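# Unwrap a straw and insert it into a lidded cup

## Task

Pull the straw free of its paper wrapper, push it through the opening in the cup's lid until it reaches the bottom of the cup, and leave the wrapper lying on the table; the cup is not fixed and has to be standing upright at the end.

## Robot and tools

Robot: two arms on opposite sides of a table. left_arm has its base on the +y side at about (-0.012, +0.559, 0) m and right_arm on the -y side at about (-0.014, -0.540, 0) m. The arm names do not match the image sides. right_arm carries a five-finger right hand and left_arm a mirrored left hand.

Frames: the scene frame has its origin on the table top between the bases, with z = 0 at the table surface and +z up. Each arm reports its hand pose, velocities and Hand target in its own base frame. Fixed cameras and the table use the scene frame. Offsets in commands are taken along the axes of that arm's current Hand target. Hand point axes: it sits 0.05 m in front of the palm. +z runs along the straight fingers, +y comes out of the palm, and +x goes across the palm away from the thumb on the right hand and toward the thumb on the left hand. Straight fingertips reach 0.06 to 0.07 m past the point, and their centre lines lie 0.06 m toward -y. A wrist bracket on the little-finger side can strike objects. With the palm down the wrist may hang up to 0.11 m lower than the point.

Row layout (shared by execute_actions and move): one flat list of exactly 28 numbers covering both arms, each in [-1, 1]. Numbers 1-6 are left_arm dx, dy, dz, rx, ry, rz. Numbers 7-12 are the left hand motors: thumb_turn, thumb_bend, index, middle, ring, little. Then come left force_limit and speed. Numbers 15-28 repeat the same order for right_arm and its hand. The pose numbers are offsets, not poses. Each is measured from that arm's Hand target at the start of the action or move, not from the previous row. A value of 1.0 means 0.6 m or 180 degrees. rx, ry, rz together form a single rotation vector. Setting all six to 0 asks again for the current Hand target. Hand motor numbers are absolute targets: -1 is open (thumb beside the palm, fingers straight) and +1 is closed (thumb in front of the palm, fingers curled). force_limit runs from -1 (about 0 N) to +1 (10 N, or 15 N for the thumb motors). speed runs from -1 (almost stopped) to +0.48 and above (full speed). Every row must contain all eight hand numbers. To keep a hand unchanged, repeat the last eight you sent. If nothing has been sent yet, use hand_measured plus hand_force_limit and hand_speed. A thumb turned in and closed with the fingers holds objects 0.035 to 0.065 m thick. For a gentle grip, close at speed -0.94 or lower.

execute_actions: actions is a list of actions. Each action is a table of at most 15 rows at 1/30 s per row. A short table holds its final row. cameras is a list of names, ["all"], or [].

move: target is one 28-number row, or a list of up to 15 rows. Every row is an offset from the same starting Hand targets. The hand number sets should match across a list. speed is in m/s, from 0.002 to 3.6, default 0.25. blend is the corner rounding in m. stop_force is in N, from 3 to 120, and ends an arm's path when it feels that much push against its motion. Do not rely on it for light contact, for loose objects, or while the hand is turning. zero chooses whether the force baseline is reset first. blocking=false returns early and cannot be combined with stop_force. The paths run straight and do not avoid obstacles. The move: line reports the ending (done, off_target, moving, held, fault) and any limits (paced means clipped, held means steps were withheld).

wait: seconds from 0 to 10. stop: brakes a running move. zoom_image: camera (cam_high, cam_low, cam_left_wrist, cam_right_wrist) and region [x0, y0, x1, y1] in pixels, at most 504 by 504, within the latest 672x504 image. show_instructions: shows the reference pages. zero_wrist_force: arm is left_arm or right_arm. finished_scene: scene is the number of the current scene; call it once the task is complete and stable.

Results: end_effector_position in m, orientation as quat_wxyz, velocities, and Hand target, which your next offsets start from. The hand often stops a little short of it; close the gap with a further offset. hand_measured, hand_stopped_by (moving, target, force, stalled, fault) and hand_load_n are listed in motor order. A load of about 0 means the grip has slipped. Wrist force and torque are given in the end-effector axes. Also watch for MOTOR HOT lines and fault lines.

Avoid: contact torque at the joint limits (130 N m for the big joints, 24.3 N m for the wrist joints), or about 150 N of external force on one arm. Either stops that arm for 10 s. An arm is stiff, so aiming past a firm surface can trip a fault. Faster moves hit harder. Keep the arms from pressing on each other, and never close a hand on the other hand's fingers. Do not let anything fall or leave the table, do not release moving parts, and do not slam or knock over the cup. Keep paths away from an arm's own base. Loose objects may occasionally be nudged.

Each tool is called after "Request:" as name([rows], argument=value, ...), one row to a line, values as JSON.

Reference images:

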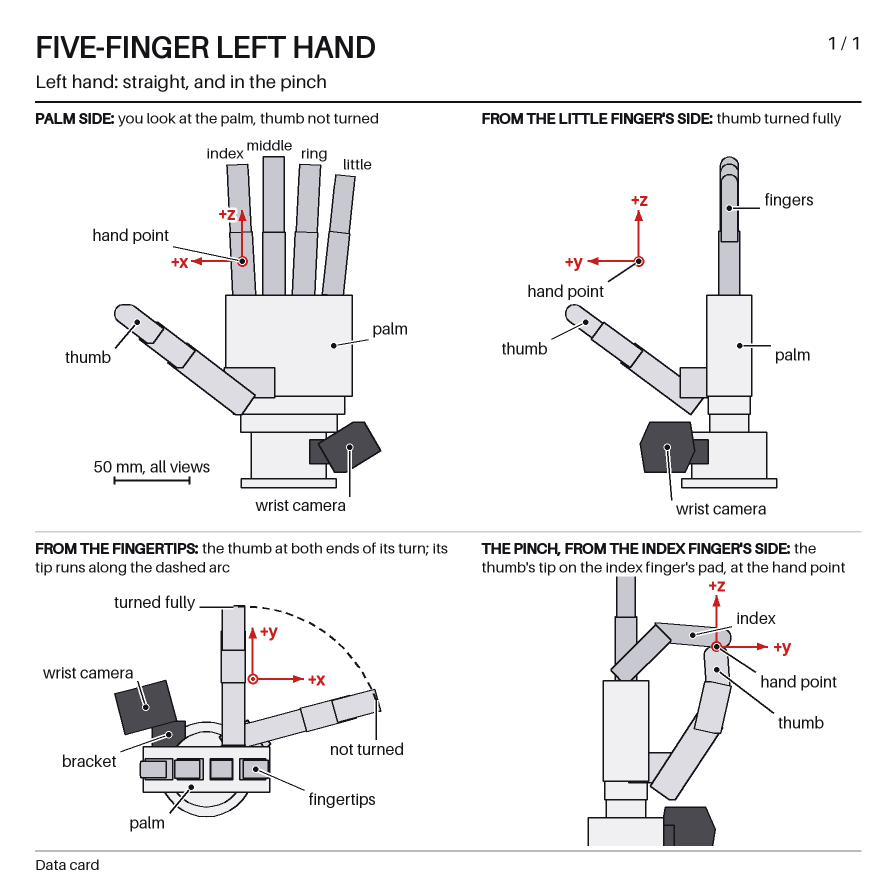

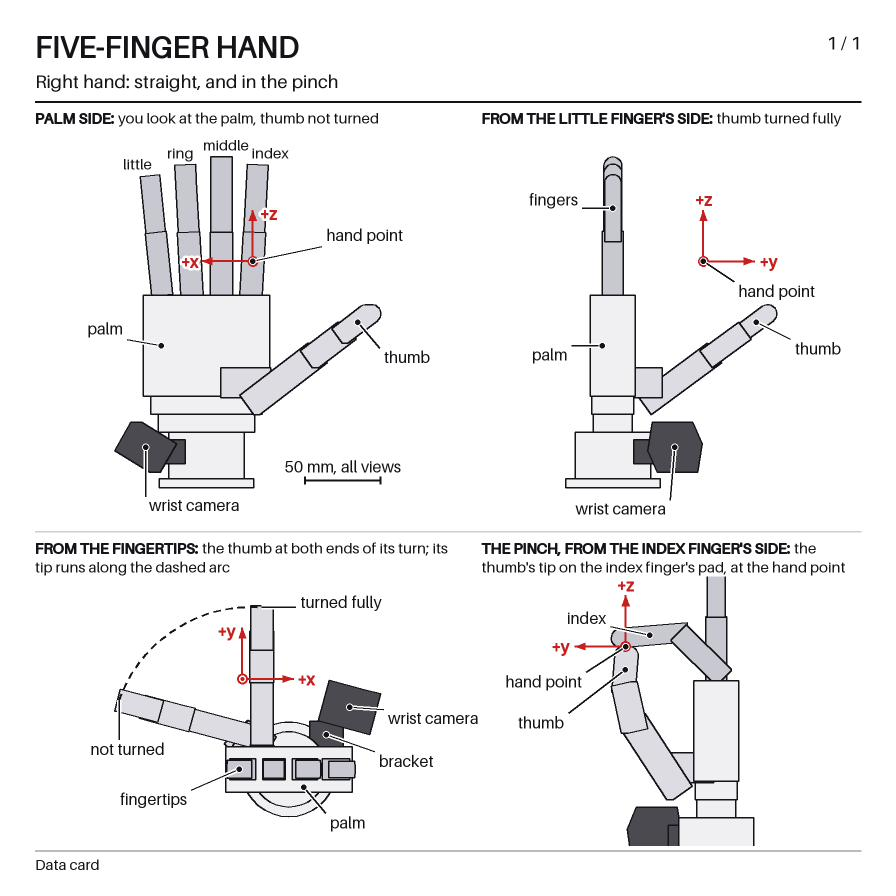

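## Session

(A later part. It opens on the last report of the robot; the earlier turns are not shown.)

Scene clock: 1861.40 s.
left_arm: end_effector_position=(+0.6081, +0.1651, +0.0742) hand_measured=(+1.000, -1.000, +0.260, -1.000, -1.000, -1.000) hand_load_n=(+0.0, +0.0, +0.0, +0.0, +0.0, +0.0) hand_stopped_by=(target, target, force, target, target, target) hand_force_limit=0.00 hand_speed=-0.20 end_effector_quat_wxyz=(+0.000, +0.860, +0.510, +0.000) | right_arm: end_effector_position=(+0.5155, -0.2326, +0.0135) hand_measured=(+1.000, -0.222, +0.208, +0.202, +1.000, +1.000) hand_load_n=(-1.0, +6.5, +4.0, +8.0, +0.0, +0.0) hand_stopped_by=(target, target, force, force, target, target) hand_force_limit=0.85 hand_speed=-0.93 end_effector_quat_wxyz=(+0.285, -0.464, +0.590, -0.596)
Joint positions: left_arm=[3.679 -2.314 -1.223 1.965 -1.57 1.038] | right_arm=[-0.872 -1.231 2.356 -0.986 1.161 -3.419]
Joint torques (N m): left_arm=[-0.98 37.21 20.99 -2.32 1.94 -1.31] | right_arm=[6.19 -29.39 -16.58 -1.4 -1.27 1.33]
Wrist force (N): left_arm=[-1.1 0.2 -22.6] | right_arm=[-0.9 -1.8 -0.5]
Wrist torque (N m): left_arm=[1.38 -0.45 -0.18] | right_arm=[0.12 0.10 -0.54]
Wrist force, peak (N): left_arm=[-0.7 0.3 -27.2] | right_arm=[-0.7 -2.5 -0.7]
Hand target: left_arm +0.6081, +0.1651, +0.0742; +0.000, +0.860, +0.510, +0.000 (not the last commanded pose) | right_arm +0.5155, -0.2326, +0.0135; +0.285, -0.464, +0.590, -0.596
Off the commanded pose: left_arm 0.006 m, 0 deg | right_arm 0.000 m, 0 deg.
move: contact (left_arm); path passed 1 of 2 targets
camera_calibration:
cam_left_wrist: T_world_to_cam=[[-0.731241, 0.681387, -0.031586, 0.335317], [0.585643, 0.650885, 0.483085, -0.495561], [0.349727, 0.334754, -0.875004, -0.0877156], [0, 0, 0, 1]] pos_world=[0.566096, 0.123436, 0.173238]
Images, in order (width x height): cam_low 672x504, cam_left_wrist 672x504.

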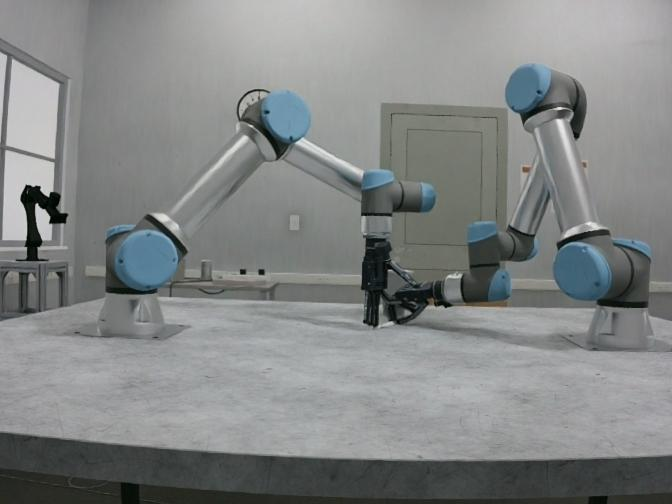

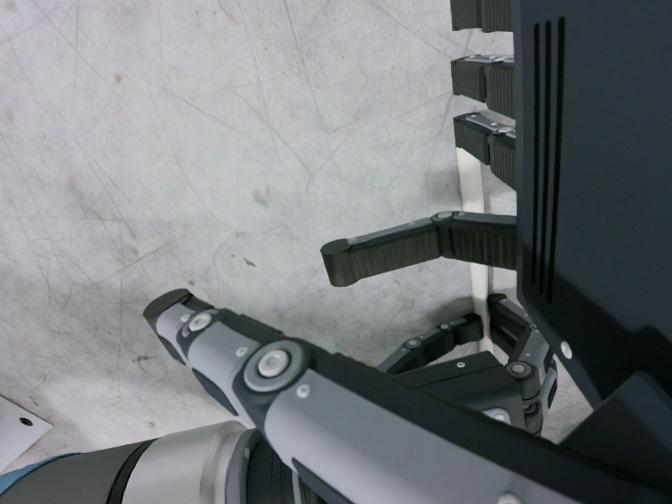

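Request:
move(target=[0,0,0,0,0,0,1,-1,1,-1,-1,-1,0,-0.2,0.0325,0.0072,0.0009,0,0,0,1,-0.22,0.55,0.55,1,1,0.85,-0.93], speed=0.015, cameras=["cam_left_wrist","cam_low","cam_right_wrist"])

Request:
zoom_image(camera="cam_left_wrist", region=[400, 70, 580, 250])

Request:
zoom_image(camera="cam_low", region=[340, 260, 440, 340])

Scene clock: 1876.83 s.
left_arm: end_effector_position=(+0.6081, +0.1651, +0.0742) hand_measured=(+1.000, -1.000, +0.260, -1.000, -1.000, -1.000) hand_load_n=(+0.0, +0.0, +0.0, +0.0, +0.0, +0.0) hand_stopped_by=(target, target, force, target, target, target) hand_force_limit=0.00 hand_speed=-0.20 end_effector_quat_wxyz=(+0.000, +0.860, +0.510, +0.000) | right_arm: end_effector_position=(+0.5071, -0.2508, +0.0135) hand_measured=(+1.000, -0.220, +0.208, +0.202, +1.000, +1.000) hand_load_n=(+4.5, +0.0, +2.5, +6.5, +0.0, +0.0) hand_stopped_by=(target, target, force, force, target, target) hand_force_limit=0.85 hand_speed=-0.93 end_effector_quat_wxyz=(+0.285, -0.464, +0.590, -0.596)
Joint positions: left_arm=[3.679 -2.314 -1.223 1.965 -1.57 1.038] | right_arm=[-0.932 -1.228 2.352 -0.98 1.101 -3.428]
Joint torques (N m): left_arm=[4.65 35.91 17.14 -1.21 1.95 -0.76] | right_arm=[2.66 -12.87 -13.94 1.51 4.42 -1.7]
Wrist force (N): left_arm=[2.2 -0.2 -21.6] | right_arm=[-7.6 -11.5 -0.8]
Wrist torque (N m): left_arm=[1.34 -0.23 0.03] | right_arm=[-0.11 0.02 -0.53]
Wrist force, peak (N): left_arm=[-0.8 0.1 -22.8] | right_arm=[-9.2 -11.5 -1.0]
Hand target: left_arm +0.6081, +0.1651, +0.0742; +0.000, +0.860, +0.510, +0.000 | right_arm +0.5071, -0.2507, +0.0135; +0.285, -0.464, +0.590, -0.596
Off the commanded pose: left_arm 0.000 m, 0 deg | right_arm 0.000 m, 0 deg.
move: done
camera_calibration:
cam_left_wrist: T_world_to_cam=[[-0.731281, 0.681343, -0.0316188, 0.33535], [0.585594, 0.650932, 0.483082, -0.495539], [0.349726, 0.334753, -0.875004, -0.087715], [0, 0, 0, 1]] pos_world=[0.566096, 0.123436, 0.173238]
cam_right_wrist: T_world_to_cam=[[-0.287656, -0.410593, -0.865256, 0.0622824], [-0.152631, 0.911548, -0.381817, 0.313852], [0.945493, 0.0222324, -0.324882, -0.357494], [0, 0, 0, 1]] pos_world=[0.403827, -0.25257, 0.0575811]
Images, in order (width x height): cam_low 672x504, cam_left_wrist 672x504, cam_right_wrist 672x504.

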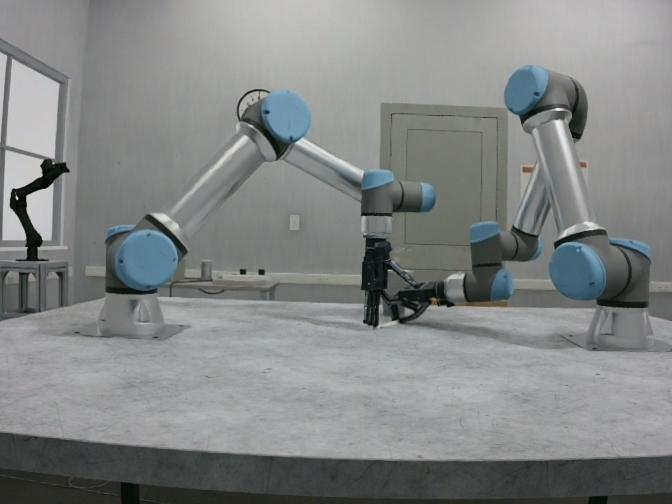

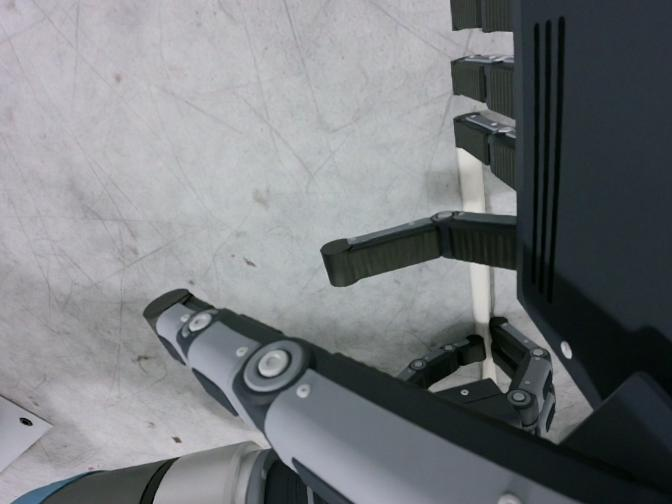

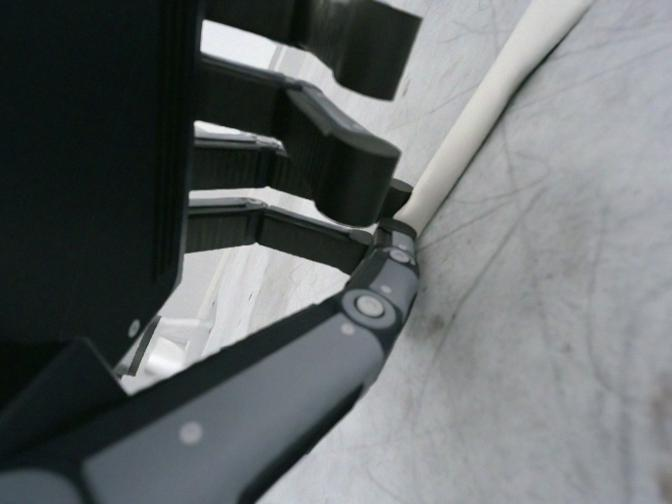

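Scaled by 2.800.

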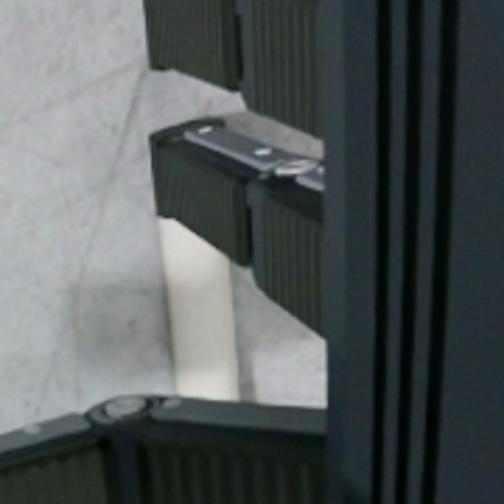

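Scaled by 5.040.

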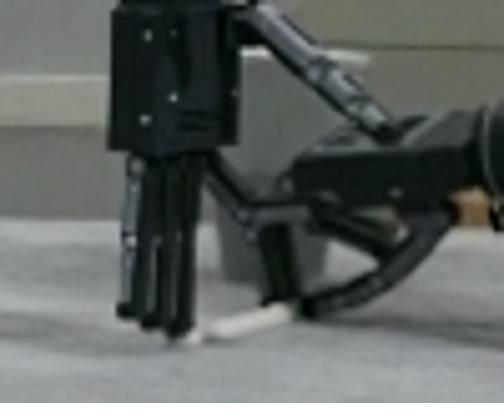

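Request:
execute_actions([
  [[0,0,0,0,0,0,1,-1,1,-1,-1,-1,0,-0.2,0,0,0,0,0,0,1,-0.22,0.62,0.62,1,1,1,-0.85]],
  [[0,0,0,0,0,0,1,-1,1,-1,-1,-1,0,-0.2,0,0,0,0,0,0,1,-0.22,0.62,0.62,1,1,1,-0.85]],
])

Request:
move(target=[0,0,0,0,0,0,1,-1,1,-1,-1,-1,0,-0.2,0.0325,0.0072,0.0009,0,0,0,1,-0.22,0.62,0.62,1,1,1,-0.85], speed=0.015, cameras=["cam_left_wrist","cam_low","cam_right_wrist"])

Request:
zoom_image(camera="cam_left_wrist", region=[400, 70, 580, 250])

Request:
zoom_image(camera="cam_low", region=[340, 260, 440, 340])

Scene clock: 1896.33 s.
left_arm: end_effector_position=(+0.6081, +0.1651, +0.0742) hand_measured=(+1.000, -1.000, +0.260, -1.000, -1.000, -1.000) hand_load_n=(+0.0, +0.0, +0.0, -2.0, +0.0, +0.0) hand_stopped_by=(target, target, force, target, target, target) hand_force_limit=0.00 hand_speed=-0.20 end_effector_quat_wxyz=(+0.000, +0.860, +0.510, +0.000) | right_arm: end_effector_position=(+0.5072, -0.2507, +0.0135) hand_measured=(+1.000, -0.220, +0.232, +0.212, +1.000, +1.000) hand_load_n=(+4.5, +3.0, +12.5, +9.5, +0.0, +0.0) hand_stopped_by=(target, target, force, force, target, target) hand_force_limit=1.00 hand_speed=-0.85 end_effector_quat_wxyz=(+0.285, -0.464, +0.590, -0.596)
Joint positions: left_arm=[3.679 -2.314 -1.223 1.965 -1.57 1.038] | right_arm=[-0.932 -1.228 2.352 -0.98 1.101 -3.428]
Joint torques (N m): left_arm=[5.05 32.36 4.66 -0.28 1.94 0] | right_arm=[-1.56 -27.86 -4 2.13 2.84 0.24]
Wrist force (N): left_arm=[2.4 2.0 -21.4] | right_arm=[-7.7 -15.5 0.6]
Wrist torque (N m): left_arm=[1.28 -0.19 -0.01] | right_arm=[-0.22 0.12 -0.56]
Wrist force, peak (N): left_arm=[1.8 -0.5 -22.1] | right_arm=[-7.9 -15.7 0.6]
Hand target: left_arm +0.6081, +0.1651, +0.0742; +0.000, +0.860, +0.510, +0.000 | right_arm +0.5071, -0.2507, +0.0135; +0.285, -0.464, +0.590, -0.596
Off the commanded pose: left_arm 0.000 m, 0 deg | right_arm 0.000 m, 0 deg.
Step readings (end_effector_position of left_arm | right_arm):
0: (+0.6081, +0.1651, +0.0742) | (+0.5071, -0.2507, +0.0135)
1: (+0.6081, +0.1651, +0.0742) | (+0.5071, -0.2507, +0.0135)
2: (+0.6081, +0.1651, +0.0742) | (+0.5071, -0.2507, +0.0135)
4: (+0.6081, +0.1651, +0.0742) | (+0.5072, -0.2507, +0.0135)
8: (+0.6081, +0.1651, +0.0742) | (+0.5072, -0.2507, +0.0135)
15: (+0.6081, +0.1651, +0.0742) | (+0.5072, -0.2507, +0.0135)
16: (+0.6081, +0.1651, +0.0742) | (+0.5072, -0.2507, +0.0135)
17: (+0.6081, +0.1651, +0.0742) | (+0.5072, -0.2507, +0.0135)
19: (+0.6081, +0.1651, +0.0742) | (+0.5072, -0.2507, +0.0135)
23: (+0.6081, +0.1651, +0.0742) | (+0.5072, -0.2507, +0.0135)
30: (+0.6081, +0.1651, +0.0742) | (+0.5072, -0.2507, +0.0135)

Scene clock: 1897.93 s.
left_arm: end_effector_position=(+0.6081, +0.1651, +0.0741) hand_measured=(+1.000, -1.000, +0.260, -1.000, -1.000, -1.000) hand_load_n=(+0.0, +0.0, +0.0, +0.0, +0.0, +0.0) hand_stopped_by=(target, target, force, target, target, target) hand_force_limit=0.00 hand_speed=-0.20 end_effector_quat_wxyz=(+0.000, +0.860, +0.510, +0.000) | right_arm: end_effector_position=(+0.4988, -0.2690, +0.0135) hand_measured=(+1.000, -0.220, +0.232, +0.212, +1.000, +1.000) hand_load_n=(+2.5, +3.0, +9.5, +10.0, +0.0, +0.0) hand_stopped_by=(target, target, force, force, target, target) hand_force_limit=1.00 hand_speed=-0.85 end_effector_quat_wxyz=(+0.285, -0.464, +0.590, -0.596)
Joint positions: left_arm=[3.679 -2.314 -1.223 1.965 -1.57 1.038] | right_arm=[-0.99 -1.224 2.345 -0.972 1.044 -3.438]
Joint torques (N m): left_arm=[6.72 45.48 8.4 -3.64 2.04 0.11] | right_arm=[5.36 -13.27 -10.78 2.47 2.56 -1.16]
Wrist force (N): left_arm=[0.0 0.4 -1.3] | right_arm=[-1.1 -12.8 -1.7]
Wrist torque (N m): left_arm=[0.16 -0.04 -0.12] | right_arm=[-0.15 0.16 -0.59]
Wrist force, peak (N): left_arm=[6.7 1.0 -21.3] | right_arm=[-14.2 -18.4 -0.3]
Hand target: left_arm +0.6081, +0.1651, +0.0742; +0.000, +0.860, +0.510, +0.000 | right_arm +0.4988, -0.2689, +0.0135; +0.285, -0.464, +0.590, -0.596
Off the commanded pose: left_arm 0.000 m, 0 deg | right_arm 0.000 m, 0 deg.
move: done
camera_calibration:
cam_left_wrist: T_world_to_cam=[[-0.731266, 0.681363, -0.0315222, 0.335323], [0.585664, 0.650904, 0.483034, -0.495567], [0.34964, 0.334765, -0.875034, -0.0876622], [0, 0, 0, 1]] pos_world=[0.566096, 0.123436, 0.173238]
cam_right_wrist: T_world_to_cam=[[-0.287656, -0.410593, -0.865256, 0.0523068], [-0.152631, 0.911548, -0.381817, 0.329122], [0.945493, 0.0222324, -0.324882, -0.349179], [0, 0, 0, 1]] pos_world=[0.395427, -0.27077, 0.0574811]
Images, in order (width x height): cam_low 672x504, cam_left_wrist 672x504, cam_right_wrist 672x504.

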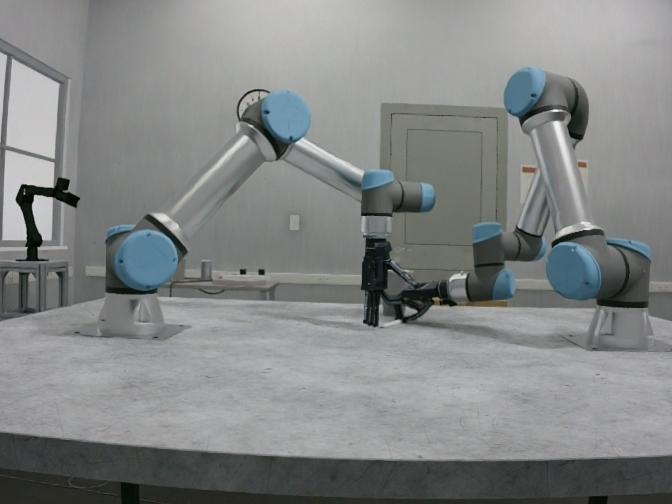

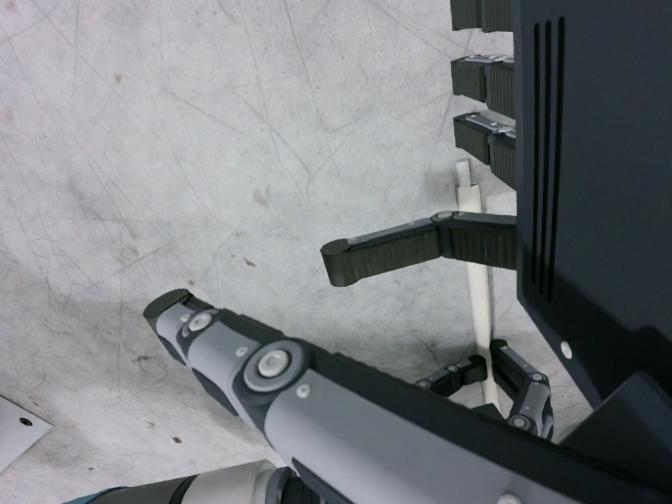

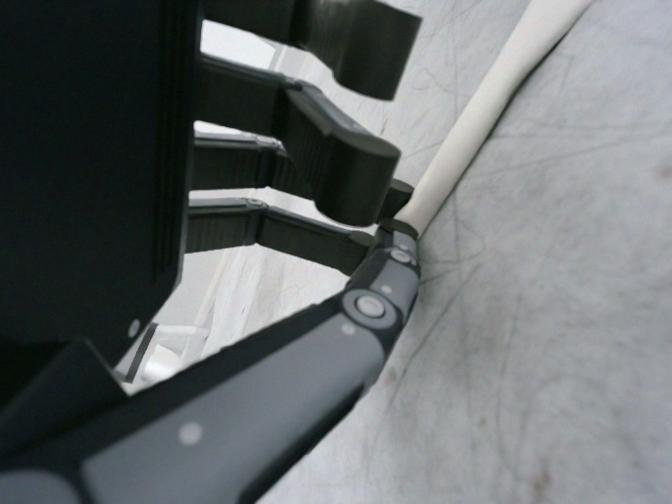

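Scaled by 2.800.

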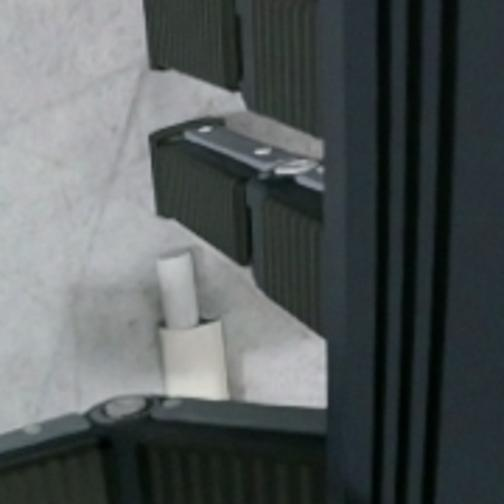

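Scaled by 5.040.

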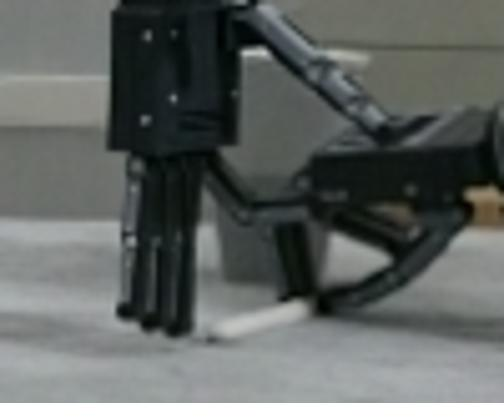

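Request:
move([
  [0,0,-0.0833,0,0,0,1,-1,1,-1,-1,-1,0,-0.2,0,0,0,0,0,0,1,-0.22,0.62,0.62,1,1,1,-0.85],
  [0,0,-0.0833,0,0,0,1,-1,1,-1,-1,-1,0,-0.2,0.0055,-0.0242,-0.0032,0,0,0,1,-0.22,0.62,0.62,1,1,1,-0.85],
  [0,0,-0.0833,0,0,0,1,-1,1,-1,-1,-1,0,-0.2,-0.1093,-0.0452,-0.0395,0,0,0,1,-0.22,0.62,0.62,1,1,1,-0.85],
  [0,0,-0.0833,0,0,0,1,-1,1,-1,-1,-1,0,-0.2,-0.1148,-0.0210,-0.0363,0,0,0,1,-0.22,0.62,0.62,1,1,1,-0.85],
], speed=[0.08,0.05,0.08,0.03], blend=[0,0.004,0.004,0])

Request:
execute_actions([
  [[0,0,0,0,0,0,1,-1,1,-1,-1,-1,0,-0.2,0,0,0,0,0,0,1,-0.22,-0.05,-0.05,1,1,1,-0.6]],
  [[0,0,0,0,0,0,1,-1,1,-1,-1,-1,0,-0.2,0,0,0,0,0,0,1,-0.22,-0.05,-0.05,1,1,1,-0.6]],
], cameras=["cam_right_wrist","cam_high"])

Request:
zoom_image(camera="cam_right_wrist", region=[300, 0, 672, 300])

Scene clock: 1938.77 s.
left_arm: end_effector_position=(+0.6081, +0.1651, +0.1241) hand_measured=(+1.000, -1.000, +0.260, -1.000, -1.000, -1.000) hand_load_n=(+0.0, +0.0, +0.0, +0.0, +0.0, +0.0) hand_stopped_by=(target, target, force, target, target, target) hand_force_limit=0.00 hand_speed=-0.20 end_effector_quat_wxyz=(+0.000, +0.860, +0.510, +0.000) | right_arm: end_effector_position=(+0.5100, -0.1964, +0.0134) hand_measured=(+1.000, -0.220, +0.234, +0.212, +1.000, +1.000) hand_load_n=(+0.0, +0.0, +0.0, +0.0, +0.0, +0.0) hand_stopped_by=(target, target, force, force, target, target) hand_force_limit=1.00 hand_speed=-0.85 end_effector_quat_wxyz=(+0.285, -0.464, +0.590, -0.596) end_effector_velocity=(+0.000, +0.001, +0.000) end_effector_angular_velocity=(+0.002, +0.002, +0.000)
Joint positions: left_arm=[3.679 -2.272 -1.162 1.862 -1.57 1.038] | right_arm=[-0.802 -1.261 2.412 -1.015 1.23 -3.408]
Joint velocities: left_arm=[within noise] | right_arm=[0.001 -0.003 0 0.006 0 0]
Joint torques (N m): left_arm=[8.63 36.12 4.92 -3.24 -2.11 1.74] | right_arm=[5.38 -32.25 -10.23 1.53 1.57 -0.21]
Wrist force (N): left_arm=[-0.1 0.3 -0.8] | right_arm=[-0.5 -1.5 -0.4]
Wrist torque (N m): left_arm=[0.10 0.01 -0.11] | right_arm=[0.13 0.10 -0.54]
Wrist force, peak (N): left_arm=[0.1 0.3 -1.7] | right_arm=[-1.1 -13.0 -1.9]
Hand target: left_arm +0.6081, +0.1651, +0.1241; +0.000, +0.860, +0.510, +0.000 | right_arm +0.5101, -0.1964, +0.0135; +0.285, -0.464, +0.590, -0.596
Off the commanded pose: left_arm 0.000 m, 0 deg | right_arm 0.000 m, 0 deg.
move: done

Scene clock: 1939.97 s.
left_arm: end_effector_position=(+0.6081, +0.1651, +0.1241) hand_measured=(+1.000, -1.000, +0.260, -1.000, -1.000, -1.000) hand_load_n=(+0.0, +0.0, +0.0, +0.0, +0.0, +0.0) hand_stopped_by=(target, target, force, target, target, target) hand_force_limit=0.00 hand_speed=-0.20 end_effector_quat_wxyz=(+0.000, +0.860, +0.510, +0.000) | right_arm: end_effector_position=(+0.5101, -0.1964, +0.0135) hand_measured=(+1.000, -0.220, -0.050, -0.050, +1.000, +1.000) hand_load_n=(+0.0, +0.0, +0.0, +0.0, +0.0, +0.0) hand_stopped_by=(target, target, target, target, target, target) hand_force_limit=1.00 hand_speed=-0.60 end_effector_quat_wxyz=(+0.285, -0.464, +0.590, -0.596)
Joint positions: left_arm=[3.679 -2.272 -1.162 1.862 -1.57 1.038] | right_arm=[-0.802 -1.262 2.412 -1.015 1.23 -3.408]
Joint torques (N m): left_arm=[9.51 34.45 4.72 -2.94 -2.46 1.52] | right_arm=[5.47 -33.07 -16.14 1.27 1.65 1.63]
Wrist force (N): left_arm=[0.0 0.2 -0.8] | right_arm=[-0.5 -1.6 -0.2]
Wrist torque (N m): left_arm=[0.10 -0.02 -0.11] | right_arm=[0.10 0.09 -0.53]
Wrist force, peak (N): left_arm=[0.2 0.4 -1.3] | right_arm=[-0.6 -1.7 -0.5]
Hand target: left_arm +0.6081, +0.1651, +0.1241; +0.000, +0.860, +0.510, +0.000 | right_arm +0.5101, -0.1964, +0.0135; +0.285, -0.464, +0.590, -0.596
Off the commanded pose: left_arm 0.000 m, 0 deg | right_arm 0.000 m, 0 deg.
Step readings (end_effector_position of left_arm | right_arm):
0: (+0.6081, +0.1651, +0.1241) | (+0.5100, -0.1964, +0.0134)
1: (+0.6081, +0.1651, +0.1241) | (+0.5100, -0.1964, +0.0134)
2: (+0.6081, +0.1651, +0.1241) | (+0.5100, -0.1964, +0.0134)
4: (+0.6081, +0.1651, +0.1241) | (+0.5100, -0.1964, +0.0134)
8: (+0.6081, +0.1651, +0.1241) | (+0.5100, -0.1964, +0.0135)
15: (+0.6081, +0.1651, +0.1241) | (+0.5101, -0.1964, +0.0135)
16: (+0.6081, +0.1651, +0.1241) | (+0.5101, -0.1964, +0.0135)
17: (+0.6081, +0.1651, +0.1241) | (+0.5101, -0.1964, +0.0135)
19: (+0.6081, +0.1651, +0.1241) | (+0.5101, -0.1964, +0.0135)
23: (+0.6081, +0.1651, +0.1241) | (+0.5101, -0.1964, +0.0135)
30: (+0.6081, +0.1651, +0.1241) | (+0.5101, -0.1964, +0.0135)
camera_calibration:
cam_right_wrist: T_world_to_cam=[[-0.287706, -0.410531, -0.865269, 0.0854858], [-0.152525, 0.911578, -0.381787, 0.264668], [0.945495, 0.0221328, -0.324883, -0.361466], [0, 0, 0, 1]] pos_world=[0.406727, -0.198171, 0.0575812]
Images, in order (width x height): cam_high 672x504, cam_right_wrist 672x504.

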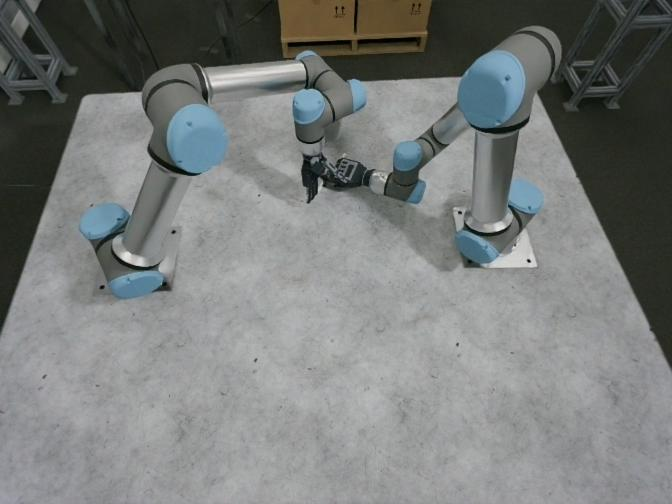

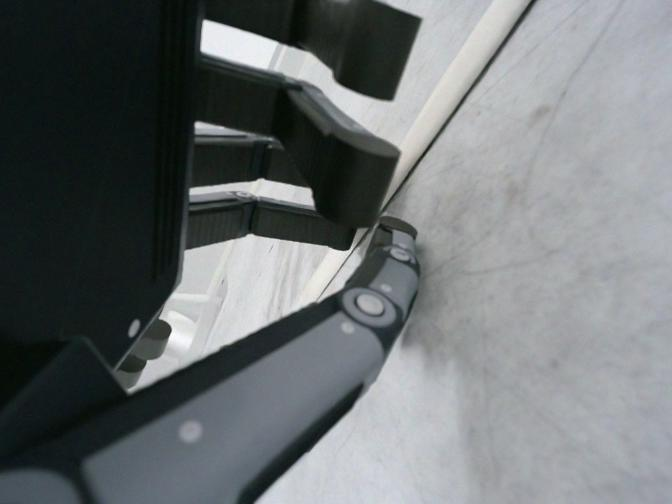

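Scaled by 1.355.

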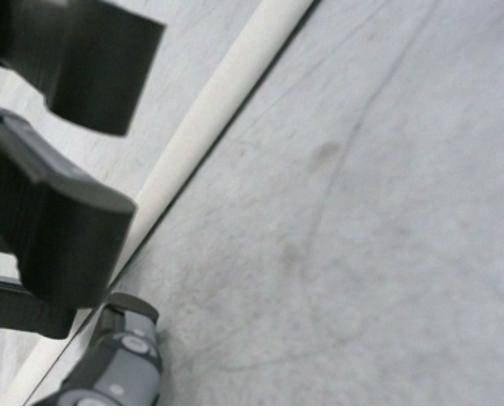

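Request:
move([
  [0,0,0,0,0,0,1,-1,1,-1,-1,-1,0,-0.2,0.0090,-0.0403,-0.0053,0,0,0,1,-0.22,-0.05,-0.05,1,1,1,-0.6],
  [0,0,0,0,0,0,1,-1,1,-1,-1,-1,0,-0.2,0.1238,-0.0193,0.0310,0,0,0,1,-0.22,-0.05,-0.05,1,1,1,-0.6],
], speed=0.08, blend=[0.005,0], cameras=["cam_right_wrist","cam_left_wrist"])

Request:
zoom_image(camera="cam_right_wrist", region=[300, 0, 672, 300])

Scene clock: 1983.77 s.
left_arm: end_effector_position=(+0.6081, +0.1651, +0.1241) hand_measured=(+1.000, -1.000, +0.260, -1.000, -1.000, -1.000) hand_load_n=(+0.0, +0.0, +0.0, +0.0, +0.0, +0.0) hand_stopped_by=(target, target, force, target, target, target) hand_force_limit=0.00 hand_speed=-0.20 end_effector_quat_wxyz=(+0.000, +0.860, +0.510, +0.000) | right_arm: end_effector_position=(+0.4988, -0.2688, +0.0384) hand_measured=(+1.000, -0.220, -0.050, -0.050, +1.000, +1.000) hand_load_n=(+0.0, -0.5, +0.0, +0.0, +0.0, +0.0) hand_stopped_by=(target, target, target, target, target, target) hand_force_limit=1.00 hand_speed=-0.60 end_effector_quat_wxyz=(+0.285, -0.464, +0.590, -0.596)
Joint positions: left_arm=[3.679 -2.272 -1.162 1.862 -1.57 1.038] | right_arm=[-0.99 -1.296 2.332 -0.888 1.044 -3.438]
Joint torques (N m): left_arm=[9.18 35.27 4.61 -2.98 -2.47 1.51] | right_arm=[5.82 -32.16 -3.7 -3.94 1.71 1.39]
Wrist force (N): left_arm=[0.2 0.5 -0.9] | right_arm=[-0.8 -1.2 -0.4]
Wrist torque (N m): left_arm=[0.15 -0.05 -0.10] | right_arm=[0.20 0.13 -0.47]
Wrist force, peak (N): left_arm=[0.1 0.5 -1.3] | right_arm=[-1.0 -2.4 -0.5]
Hand target: left_arm +0.6081, +0.1651, +0.1241; +0.000, +0.860, +0.510, +0.000 | right_arm +0.4988, -0.2689, +0.0385; +0.285, -0.464, +0.590, -0.596
Off the commanded pose: left_arm 0.000 m, 0 deg | right_arm 0.000 m, 0 deg.
move: done
camera_calibration:
cam_left_wrist: T_world_to_cam=[[-0.731284, 0.68134, -0.0316212, 0.336866], [0.58559, 0.650935, 0.483082, -0.519756], [0.349726, 0.334753, -0.875004, -0.0439982], [0, 0, 0, 1]] pos_world=[0.566096, 0.123536, 0.223238]
cam_right_wrist: T_world_to_cam=[[-0.28788, -0.410403, -0.865271, 0.0740616], [-0.152657, 0.911633, -0.381603, 0.338569], [0.945421, 0.0222342, -0.325092, -0.341141], [0, 0, 0, 1]] pos_world=[0.395528, -0.270671, 0.0823801]
Images, in order (width x height): cam_left_wrist 672x504, cam_right_wrist 672x504.

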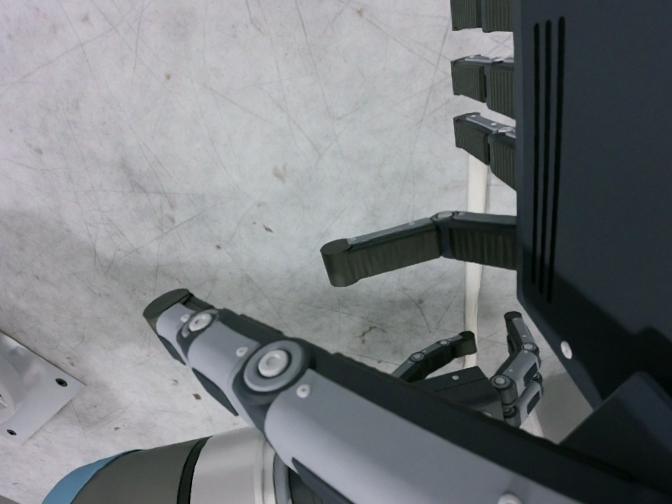

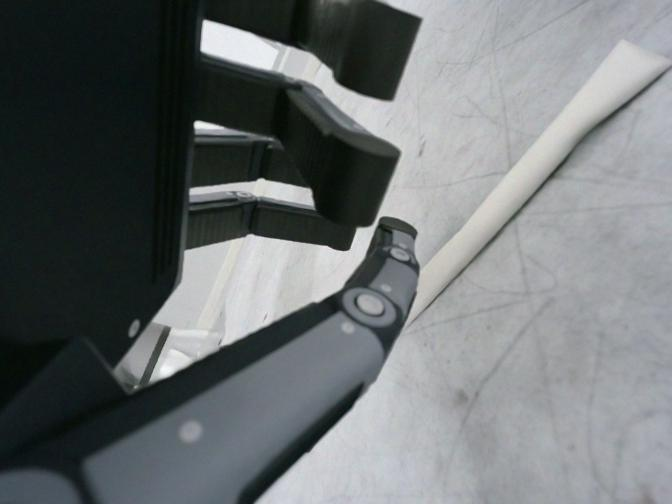

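Scaled by 1.355.

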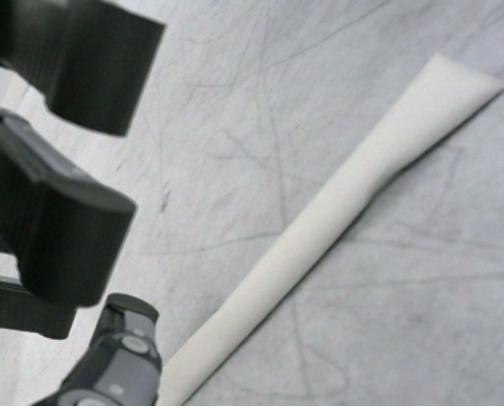

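Request:
move(target=[0,0,0,0,0,0,1,-1,1,-1,-1,-1,0,-0.2,-0.0092,0.0412,0.0053,0,0,0,1,-0.22,-0.05,-0.05,1,1,1,-0.6], speed=0.03, stop_force=6)

Request:
execute_actions([
  [[0,0,0,0,0,0,1,-1,1,-1,-1,-1,0,-0.2,0,0,0,0,0,0,1,-0.22,0.5,0.5,1,1,-0.1,-0.85]],
  [[0,0,0,0,0,0,1,-1,1,-1,-1,-1,0,-0.2,0,0,0,0,0,0,1,-0.22,0.5,0.5,1,1,-0.1,-0.85]],
  [[0,0,0,0,0,0,1,-1,1,-1,-1,-1,0,-0.2,0,0,0,0,0,0,1,-0.22,0.5,0.5,1,1,-0.1,-0.85]],
])

Scene clock: 2002.10 s.
left_arm: end_effector_position=(+0.6081, +0.1651, +0.1241) hand_measured=(+1.000, -1.000, +0.260, -1.000, -1.000, -1.000) hand_load_n=(+0.0, +0.0, +0.0, +0.0, +0.0, +0.0) hand_stopped_by=(target, target, force, target, target, target) hand_force_limit=0.00 hand_speed=-0.20 end_effector_quat_wxyz=(+0.000, +0.860, +0.510, +0.000) | right_arm: end_effector_position=(+0.4987, -0.2689, +0.0130) hand_measured=(+1.000, -0.220, -0.050, -0.050, +1.000, +1.000) hand_load_n=(+0.0, +0.0, +0.0, +0.0, +0.0, +0.0) hand_stopped_by=(target, target, target, target, target, target) hand_force_limit=1.00 hand_speed=-0.60 end_effector_quat_wxyz=(+0.285, -0.464, +0.590, -0.596)
Joint positions: left_arm=[3.679 -2.272 -1.162 1.862 -1.57 1.038] | right_arm=[-0.99 -1.222 2.345 -0.974 1.044 -3.437]
Joint torques (N m): left_arm=[8.24 36.06 5.72 -2.83 -2.33 1.51] | right_arm=[-5.02 -33.92 -17.14 1.55 -1.56 1.67]
Wrist force (N): left_arm=[0.1 0.2 -1.1] | right_arm=[-0.9 -1.3 -0.4]
Wrist torque (N m): left_arm=[0.11 -0.03 -0.10] | right_arm=[0.19 0.14 -0.47]
Wrist force, peak (N): left_arm=[0.2 0.7 -1.1] | right_arm=[-0.8 -2.1 -0.9]
Hand target: left_arm +0.6081, +0.1651, +0.1241; +0.000, +0.860, +0.510, +0.000 | right_arm +0.4987, -0.2689, +0.0130; +0.285, -0.464, +0.590, -0.596
Off the commanded pose: left_arm 0.000 m, 0 deg | right_arm 0.000 m, 0 deg.
move: done

Scene clock: 2003.80 s.
left_arm: end_effector_position=(+0.6081, +0.1651, +0.1241) hand_measured=(+1.000, -1.000, +0.260, -1.000, -1.000, -1.000) hand_load_n=(+0.0, +0.0, +0.0, +0.0, +0.0, +0.0) hand_stopped_by=(target, target, force, target, target, target) hand_force_limit=0.00 hand_speed=-0.20 end_effector_quat_wxyz=(+0.000, +0.860, +0.510, +0.000) | right_arm: end_effector_position=(+0.4987, -0.2689, +0.0130) hand_measured=(+1.000, -0.220, +0.198, +0.198, +1.000, +1.000) hand_load_n=(-0.5, +3.5, +5.0, +6.5, +0.0, +0.0) hand_stopped_by=(target, target, force, force, target, target) hand_force_limit=-0.10 hand_speed=-0.85 end_effector_quat_wxyz=(+0.285, -0.464, +0.590, -0.596)
Joint positions: left_arm=[3.679 -2.272 -1.162 1.862 -1.57 1.038] | right_arm=[-0.99 -1.222 2.345 -0.974 1.044 -3.437]
Joint torques (N m): left_arm=[9.68 35.23 5.88 -3.05 -2.3 1.52] | right_arm=[-0.58 -24.28 -8.98 1.39 -0.85 1.61]
Wrist force (N): left_arm=[0.0 0.3 -0.8] | right_arm=[-0.7 -5.7 -0.2]
Wrist torque (N m): left_arm=[0.11 0.00 -0.12] | right_arm=[0.06 0.18 -0.53]
Wrist force, peak (N): left_arm=[-0.2 0.5 -1.2] | right_arm=[-0.6 -6.3 0.0]
Hand target: left_arm +0.6081, +0.1651, +0.1241; +0.000, +0.860, +0.510, +0.000 | right_arm +0.4987, -0.2689, +0.0130; +0.285, -0.464, +0.590, -0.596
Off the commanded pose: left_arm 0.000 m, 0 deg | right_arm 0.000 m, 0 deg.
Step readings (end_effector_position of left_arm | right_arm):
0: (+0.6081, +0.1651, +0.1241) | (+0.4987, -0.2689, +0.0130)
1: (+0.6081, +0.1651, +0.1241) | (+0.4987, -0.2689, +0.0130)
2: (+0.6081, +0.1651, +0.1241) | (+0.4987, -0.2689, +0.0130)
4: (+0.6081, +0.1651, +0.1241) | (+0.4987, -0.2689, +0.0130)
8: (+0.6081, +0.1651, +0.1241) | (+0.4987, -0.2689, +0.0130)
15: (+0.6081, +0.1651, +0.1241) | (+0.4987, -0.2689, +0.0130)
16: (+0.6081, +0.1651, +0.1241) | (+0.4987, -0.2689, +0.0130)
17: (+0.6081, +0.1651, +0.1241) | (+0.4987, -0.2689, +0.0130)
19: (+0.6081, +0.1651, +0.1241) | (+0.4987, -0.2689, +0.0130)
23: (+0.6081, +0.1651, +0.1241) | (+0.4987, -0.2689, +0.0130)
30: (+0.6081, +0.1651, +0.1241) | (+0.4987, -0.2689, +0.0130)
31: (+0.6081, +0.1651, +0.1241) | (+0.4987, -0.2689, +0.0130)
32: (+0.6081, +0.1651, +0.1241) | (+0.4987, -0.2689, +0.0130)
34: (+0.6081, +0.1651, +0.1241) | (+0.4987, -0.2689, +0.0130)
38: (+0.6081, +0.1651, +0.1241) | (+0.4987, -0.2689, +0.0130)
45: (+0.6081, +0.1651, +0.1241) | (+0.4987, -0.2689, +0.0130)

Request:
move(target=[0,0,0,0,0,0,1,-1,1,-1,-1,-1,0,-0.2,-0.1302,-0.0287,-0.0038,0,0,0,1,-0.22,0.5,0.5,1,1,-0.1,-0.85], speed=0.06)

Request:
execute_actions([
  [[0,0,0,0,0,0,1,-1,1,-1,-1,-1,0,-0.2,0,0,0,0,0,0,1,-0.22,-0.05,-0.05,1,1,-0.1,-0.6]],
  [[0,0,0,0,0,0,1,-1,1,-1,-1,-1,0,-0.2,0,0,0,0,0,0,1,-0.22,-0.05,-0.05,1,1,-0.1,-0.6]],
], cameras=["cam_right_wrist","cam_left_wrist"])

Request:
zoom_image(camera="cam_right_wrist", region=[300, 0, 672, 300])

Scene clock: 2012.77 s.
left_arm: end_effector_position=(+0.6081, +0.1651, +0.1241) hand_measured=(+1.000, -1.000, +0.260, -1.000, -1.000, -1.000) hand_load_n=(+0.0, +0.0, +0.0, +0.0, +0.0, +0.0) hand_stopped_by=(target, target, force, target, target, target) hand_force_limit=0.00 hand_speed=-0.20 end_effector_quat_wxyz=(+0.000, +0.860, +0.510, +0.000) | right_arm: end_effector_position=(+0.5321, -0.1961, +0.0130) hand_measured=(+1.000, -0.220, +0.198, +0.198, +1.000, +1.000) hand_load_n=(-0.5, +3.0, +3.5, +7.0, +0.0, +0.0) hand_stopped_by=(target, target, force, force, target, target) hand_force_limit=-0.10 hand_speed=-0.85 end_effector_quat_wxyz=(+0.285, -0.464, +0.590, -0.596)
Joint positions: left_arm=[3.679 -2.272 -1.162 1.862 -1.57 1.038] | right_arm=[-0.747 -1.228 2.353 -0.992 1.284 -3.4]
Joint torques (N m): left_arm=[7.99 36.55 6.22 -3.04 -2.16 1.08] | right_arm=[-7.8 -14.63 -8.43 -0.1 -1.4 -0.53]
Wrist force (N): left_arm=[0.1 0.1 -0.8] | right_arm=[-1.3 -6.1 -1.7]
Wrist torque (N m): left_arm=[0.08 -0.03 -0.10] | right_arm=[0.03 0.15 -0.60]
Wrist force, peak (N): left_arm=[0.1 0.4 -1.3] | right_arm=[2.7 -7.1 -1.1]
Hand target: left_arm +0.6081, +0.1651, +0.1241; +0.000, +0.860, +0.510, +0.000 | right_arm +0.5321, -0.1961, +0.0129; +0.285, -0.464, +0.590, -0.596
Off the commanded pose: left_arm 0.000 m, 0 deg | right_arm 0.000 m, 0 deg.
move: done

Scene clock: 2013.97 s.
left_arm: end_effector_position=(+0.6081, +0.1651, +0.1241) hand_measured=(+1.000, -1.000, +0.260, -1.000, -1.000, -1.000) hand_load_n=(+0.0, +0.0, +0.0, +0.0, +0.0, +0.0) hand_stopped_by=(target, target, force, target, target, target) hand_force_limit=0.00 hand_speed=-0.20 end_effector_quat_wxyz=(+0.000, +0.860, +0.510, +0.000) | right_arm: end_effector_position=(+0.5321, -0.1961, +0.0129) hand_measured=(+1.000, -0.220, -0.050, -0.050, +1.000, +1.000) hand_load_n=(+0.0, +0.0, +0.0, +0.0, +0.0, +0.0) hand_stopped_by=(target, target, target, target, target, target) hand_force_limit=-0.10 hand_speed=-0.60 end_effector_quat_wxyz=(+0.285, -0.464, +0.590, -0.596)
Joint positions: left_arm=[3.679 -2.272 -1.162 1.862 -1.57 1.038] | right_arm=[-0.747 -1.228 2.353 -0.992 1.284 -3.4]
Joint torques (N m): left_arm=[8.57 35.41 5.5 -2.98 -2.21 1.4] | right_arm=[-2.76 -24.78 -3.32 1.3 1.67 -1]
Wrist force (N): left_arm=[0.1 0.4 -1.0] | right_arm=[-1.0 -1.5 -0.4]
Wrist torque (N m): left_arm=[0.14 -0.04 -0.10] | right_arm=[0.16 0.17 -0.56]
Wrist force, peak (N): left_arm=[0.1 0.4 -1.3] | right_arm=[-1.2 -6.2 -1.5]
Hand target: left_arm +0.6081, +0.1651, +0.1241; +0.000, +0.860, +0.510, +0.000 | right_arm +0.5321, -0.1961, +0.0129; +0.285, -0.464, +0.590, -0.596
Off the commanded pose: left_arm 0.000 m, 0 deg | right_arm 0.000 m, 0 deg.
Step readings (end_effector_position of left_arm | right_arm):
0: (+0.6081, +0.1651, +0.1241) | (+0.5321, -0.1961, +0.0130)
1: (+0.6081, +0.1651, +0.1241) | (+0.5321, -0.1961, +0.0130)
2: (+0.6081, +0.1651, +0.1241) | (+0.5321, -0.1961, +0.0130)
4: (+0.6081, +0.1651, +0.1241) | (+0.5321, -0.1961, +0.0130)
8: (+0.6081, +0.1651, +0.1241) | (+0.5321, -0.1961, +0.0130)
15: (+0.6081, +0.1651, +0.1241) | (+0.5321, -0.1961, +0.0129)
16: (+0.6081, +0.1651, +0.1241) | (+0.5321, -0.1961, +0.0129)
17: (+0.6081, +0.1651, +0.1241) | (+0.5321, -0.1961, +0.0129)
19: (+0.6081, +0.1651, +0.1241) | (+0.5321, -0.1961, +0.0129)
23: (+0.6081, +0.1651, +0.1241) | (+0.5321, -0.1961, +0.0129)
30: (+0.6081, +0.1651, +0.1241) | (+0.5321, -0.1961, +0.0129)
camera_calibration:
cam_left_wrist: T_world_to_cam=[[-0.731284, 0.68134, -0.0316212, 0.336866], [0.58559, 0.650935, 0.483082, -0.519756], [0.349726, 0.334753, -0.875004, -0.0439982], [0, 0, 0, 1]] pos_world=[0.566096, 0.123536, 0.223238]
cam_right_wrist: T_world_to_cam=[[-0.287706, -0.410531, -0.865269, 0.0914193], [-0.152525, 0.911578, -0.381787, 0.267521], [0.945495, 0.0221328, -0.324883, -0.382468], [0, 0, 0, 1]] pos_world=[0.428727, -0.197871, 0.0569812]
Images, in order (width x height): cam_left_wrist 672x504, cam_right_wrist 672x504.

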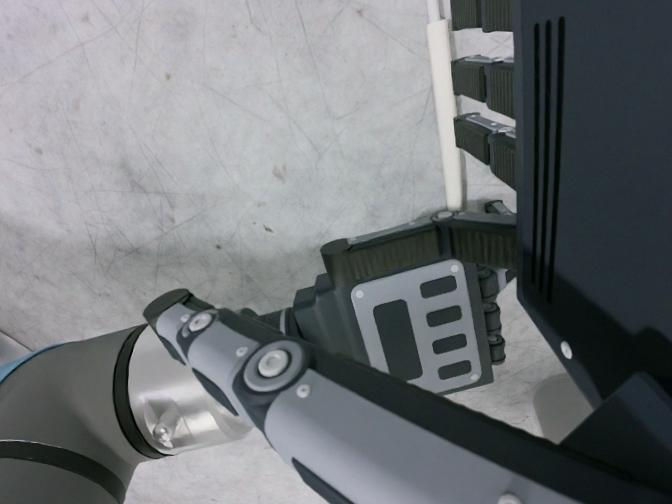

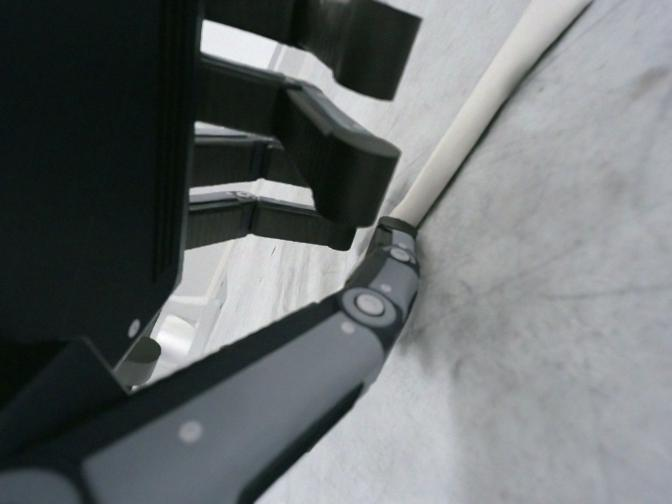

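Scaled by 1.355.

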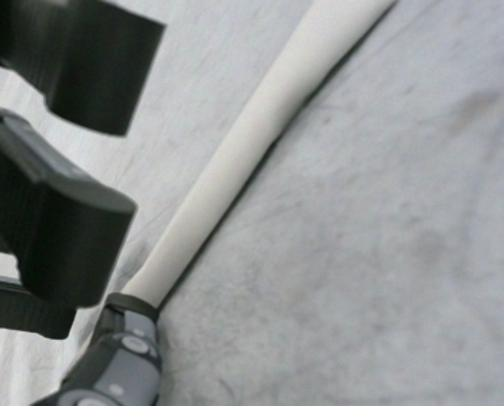

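Request:
move(target=[0,0,0,0,0,0,1,-1,1,-1,-1,-1,0,-0.2,0.0715,0.0167,-0.0047,0,0,0,1,-0.22,-0.05,-0.05,1,1,-0.1,-0.6], speed=0.04, stop_force=6)

Request:
execute_actions([
  [[0,0,0,0,0,0,1,-1,1,-1,-1,-1,0,-0.2,0,0,0,0,0,0,1,-0.22,0.6,0.6,1,1,0.8,-0.85]],
  [[0,0,0,0,0,0,1,-1,1,-1,-1,-1,0,-0.2,0,0,0,0,0,0,1,-0.22,0.6,0.6,1,1,0.8,-0.85]],
  [[0,0,0,0,0,0,1,-1,1,-1,-1,-1,0,-0.2,0,0,0,0,0,0,1,-0.22,0.6,0.6,1,1,0.8,-0.85]],
], cameras=["cam_right_wrist","cam_left_wrist"])

Request:
zoom_image(camera="cam_right_wrist", region=[300, 0, 672, 300])

Scene clock: 2032.57 s.
left_arm: end_effector_position=(+0.6081, +0.1651, +0.1241) hand_measured=(+1.000, -1.000, +0.260, -1.000, -1.000, -1.000) hand_load_n=(+0.0, -0.5, +0.0, +0.0, +0.0, +0.0) hand_stopped_by=(target, target, force, target, target, target) hand_force_limit=0.00 hand_speed=-0.20 end_effector_quat_wxyz=(+0.000, +0.860, +0.510, +0.000) | right_arm: end_effector_position=(+0.5100, -0.2343, +0.0129) hand_measured=(+1.000, -0.220, -0.050, -0.050, +1.000, +1.000) hand_load_n=(+0.0, +0.0, +0.0, +0.0, +0.0, +0.0) hand_stopped_by=(target, target, target, target, target, target) hand_force_limit=-0.10 hand_speed=-0.60 end_effector_quat_wxyz=(+0.285, -0.464, +0.590, -0.596)
Joint positions: left_arm=[3.679 -2.272 -1.162 1.862 -1.57 1.038] | right_arm=[-0.89 -1.235 2.368 -0.992 1.143 -3.421]
Joint torques (N m): left_arm=[8.1 36.27 6.81 -3.16 -2.27 1.16] | right_arm=[7.85 -27.68 -14.57 -0.9 0.86 1.5]
Wrist force (N): left_arm=[-0.2 0.3 -0.9] | right_arm=[-0.9 -1.5 -0.6]
Wrist torque (N m): left_arm=[0.12 0.00 -0.12] | right_arm=[0.17 0.16 -0.49]
Wrist force, peak (N): left_arm=[0.0 0.5 -1.4] | right_arm=[-1.0 -1.9 -0.7]
Hand target: left_arm +0.6081, +0.1651, +0.1241; +0.000, +0.860, +0.510, +0.000 | right_arm +0.5100, -0.2344, +0.0129; +0.285, -0.464, +0.590, -0.596
Off the commanded pose: left_arm 0.000 m, 0 deg | right_arm 0.000 m, 0 deg.
move: done

Scene clock: 2034.27 s.
left_arm: end_effector_position=(+0.6081, +0.1651, +0.1241) hand_measured=(+1.000, -1.000, +0.260, -1.000, -1.000, -1.000) hand_load_n=(+0.0, +0.0, +0.0, +0.0, +0.0, +0.0) hand_stopped_by=(target, target, force, target, target, target) hand_force_limit=0.00 hand_speed=-0.20 end_effector_quat_wxyz=(+0.000, +0.860, +0.510, +0.000) | right_arm: end_effector_position=(+0.5100, -0.2344, +0.0130) hand_measured=(+1.000, -0.222, +0.224, +0.196, +1.000, +1.000) hand_load_n=(-2.0, +5.5, +9.5, +12.5, +0.0, +0.0) hand_stopped_by=(target, target, force, force, target, target) hand_force_limit=0.80 hand_speed=-0.85 end_effector_quat_wxyz=(+0.285, -0.464, +0.590, -0.596)
Joint positions: left_arm=[3.679 -2.272 -1.162 1.862 -1.57 1.038] | right_arm=[-0.89 -1.235 2.368 -0.992 1.143 -3.421]
Joint torques (N m): left_arm=[9.04 36.08 6.06 -2.98 -2.44 1.17] | right_arm=[1.97 -14.02 -5.75 -1.43 -0.96 1.64]
Wrist force (N): left_arm=[0.1 0.3 -0.9] | right_arm=[-1.0 -9.2 -1.1]
Wrist torque (N m): left_arm=[0.12 -0.03 -0.10] | right_arm=[-0.04 0.17 -0.59]
Wrist force, peak (N): left_arm=[0.2 0.5 -1.2] | right_arm=[-1.2 -9.4 -0.9]
Hand target: left_arm +0.6081, +0.1651, +0.1241; +0.000, +0.860, +0.510, +0.000 | right_arm +0.5100, -0.2344, +0.0129; +0.285, -0.464, +0.590, -0.596
Off the commanded pose: left_arm 0.000 m, 0 deg | right_arm 0.000 m, 0 deg.
Step readings (end_effector_position of left_arm | right_arm):
0: (+0.6081, +0.1651, +0.1241) | (+0.5100, -0.2343, +0.0129)
1: (+0.6081, +0.1651, +0.1241) | (+0.5100, -0.2343, +0.0129)
2: (+0.6081, +0.1651, +0.1241) | (+0.5100, -0.2343, +0.0129)
4: (+0.6081, +0.1651, +0.1241) | (+0.5100, -0.2343, +0.0129)
8: (+0.6081, +0.1651, +0.1241) | (+0.5100, -0.2344, +0.0129)
15: (+0.6081, +0.1651, +0.1241) | (+0.5100, -0.2344, +0.0129)
16: (+0.6081, +0.1651, +0.1241) | (+0.5100, -0.2344, +0.0129)
17: (+0.6081, +0.1651, +0.1241) | (+0.5100, -0.2344, +0.0129)
19: (+0.6081, +0.1651, +0.1241) | (+0.5100, -0.2344, +0.0129)
23: (+0.6081, +0.1651, +0.1241) | (+0.5100, -0.2344, +0.0130)
30: (+0.6081, +0.1651, +0.1241) | (+0.5100, -0.2344, +0.0130)
31: (+0.6081, +0.1651, +0.1241) | (+0.5100, -0.2344, +0.0130)
32: (+0.6081, +0.1651, +0.1241) | (+0.5100, -0.2344, +0.0130)
34: (+0.6081, +0.1651, +0.1241) | (+0.5100, -0.2344, +0.0130)
38: (+0.6081, +0.1651, +0.1241) | (+0.5100, -0.2344, +0.0130)
45: (+0.6081, +0.1651, +0.1241) | (+0.5100, -0.2344, +0.0130)
camera_calibration:
cam_left_wrist: T_world_to_cam=[[-0.731284, 0.68134, -0.0316212, 0.336866], [0.58559, 0.650935, 0.483082, -0.519756], [0.349726, 0.334753, -0.875004, -0.0439982], [0, 0, 0, 1]] pos_world=[0.566096, 0.123536, 0.223238]
cam_right_wrist: T_world_to_cam=[[-0.287604, -0.410644, -0.865248, 0.0692976], [-0.152525, 0.911527, -0.381909, 0.299074], [0.945526, 0.0221331, -0.324793, -0.360837], [0, 0, 0, 1]] pos_world=[0.406727, -0.236171, 0.0569815]
Images, in order (width x height): cam_left_wrist 672x504, cam_right_wrist 672x504.

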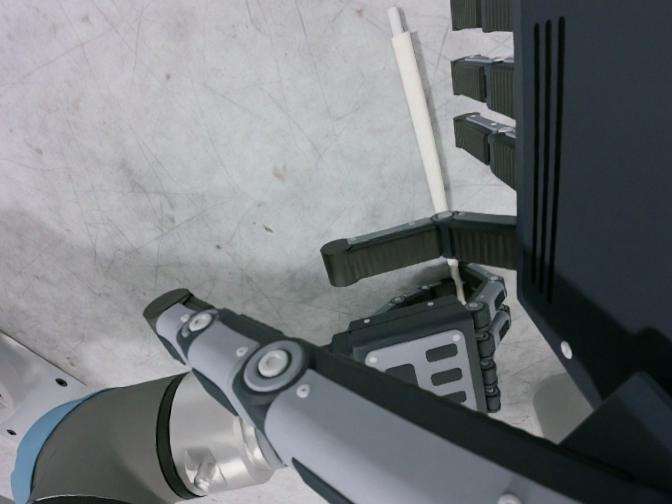

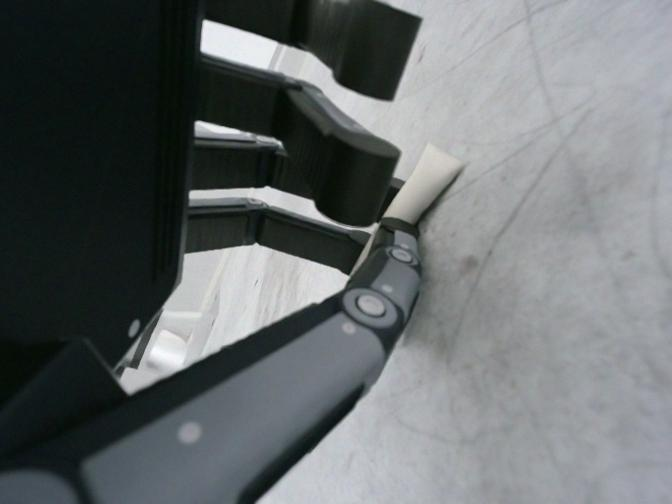

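Scaled by 1.355.

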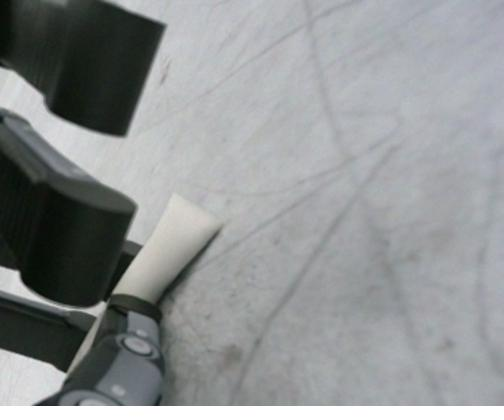

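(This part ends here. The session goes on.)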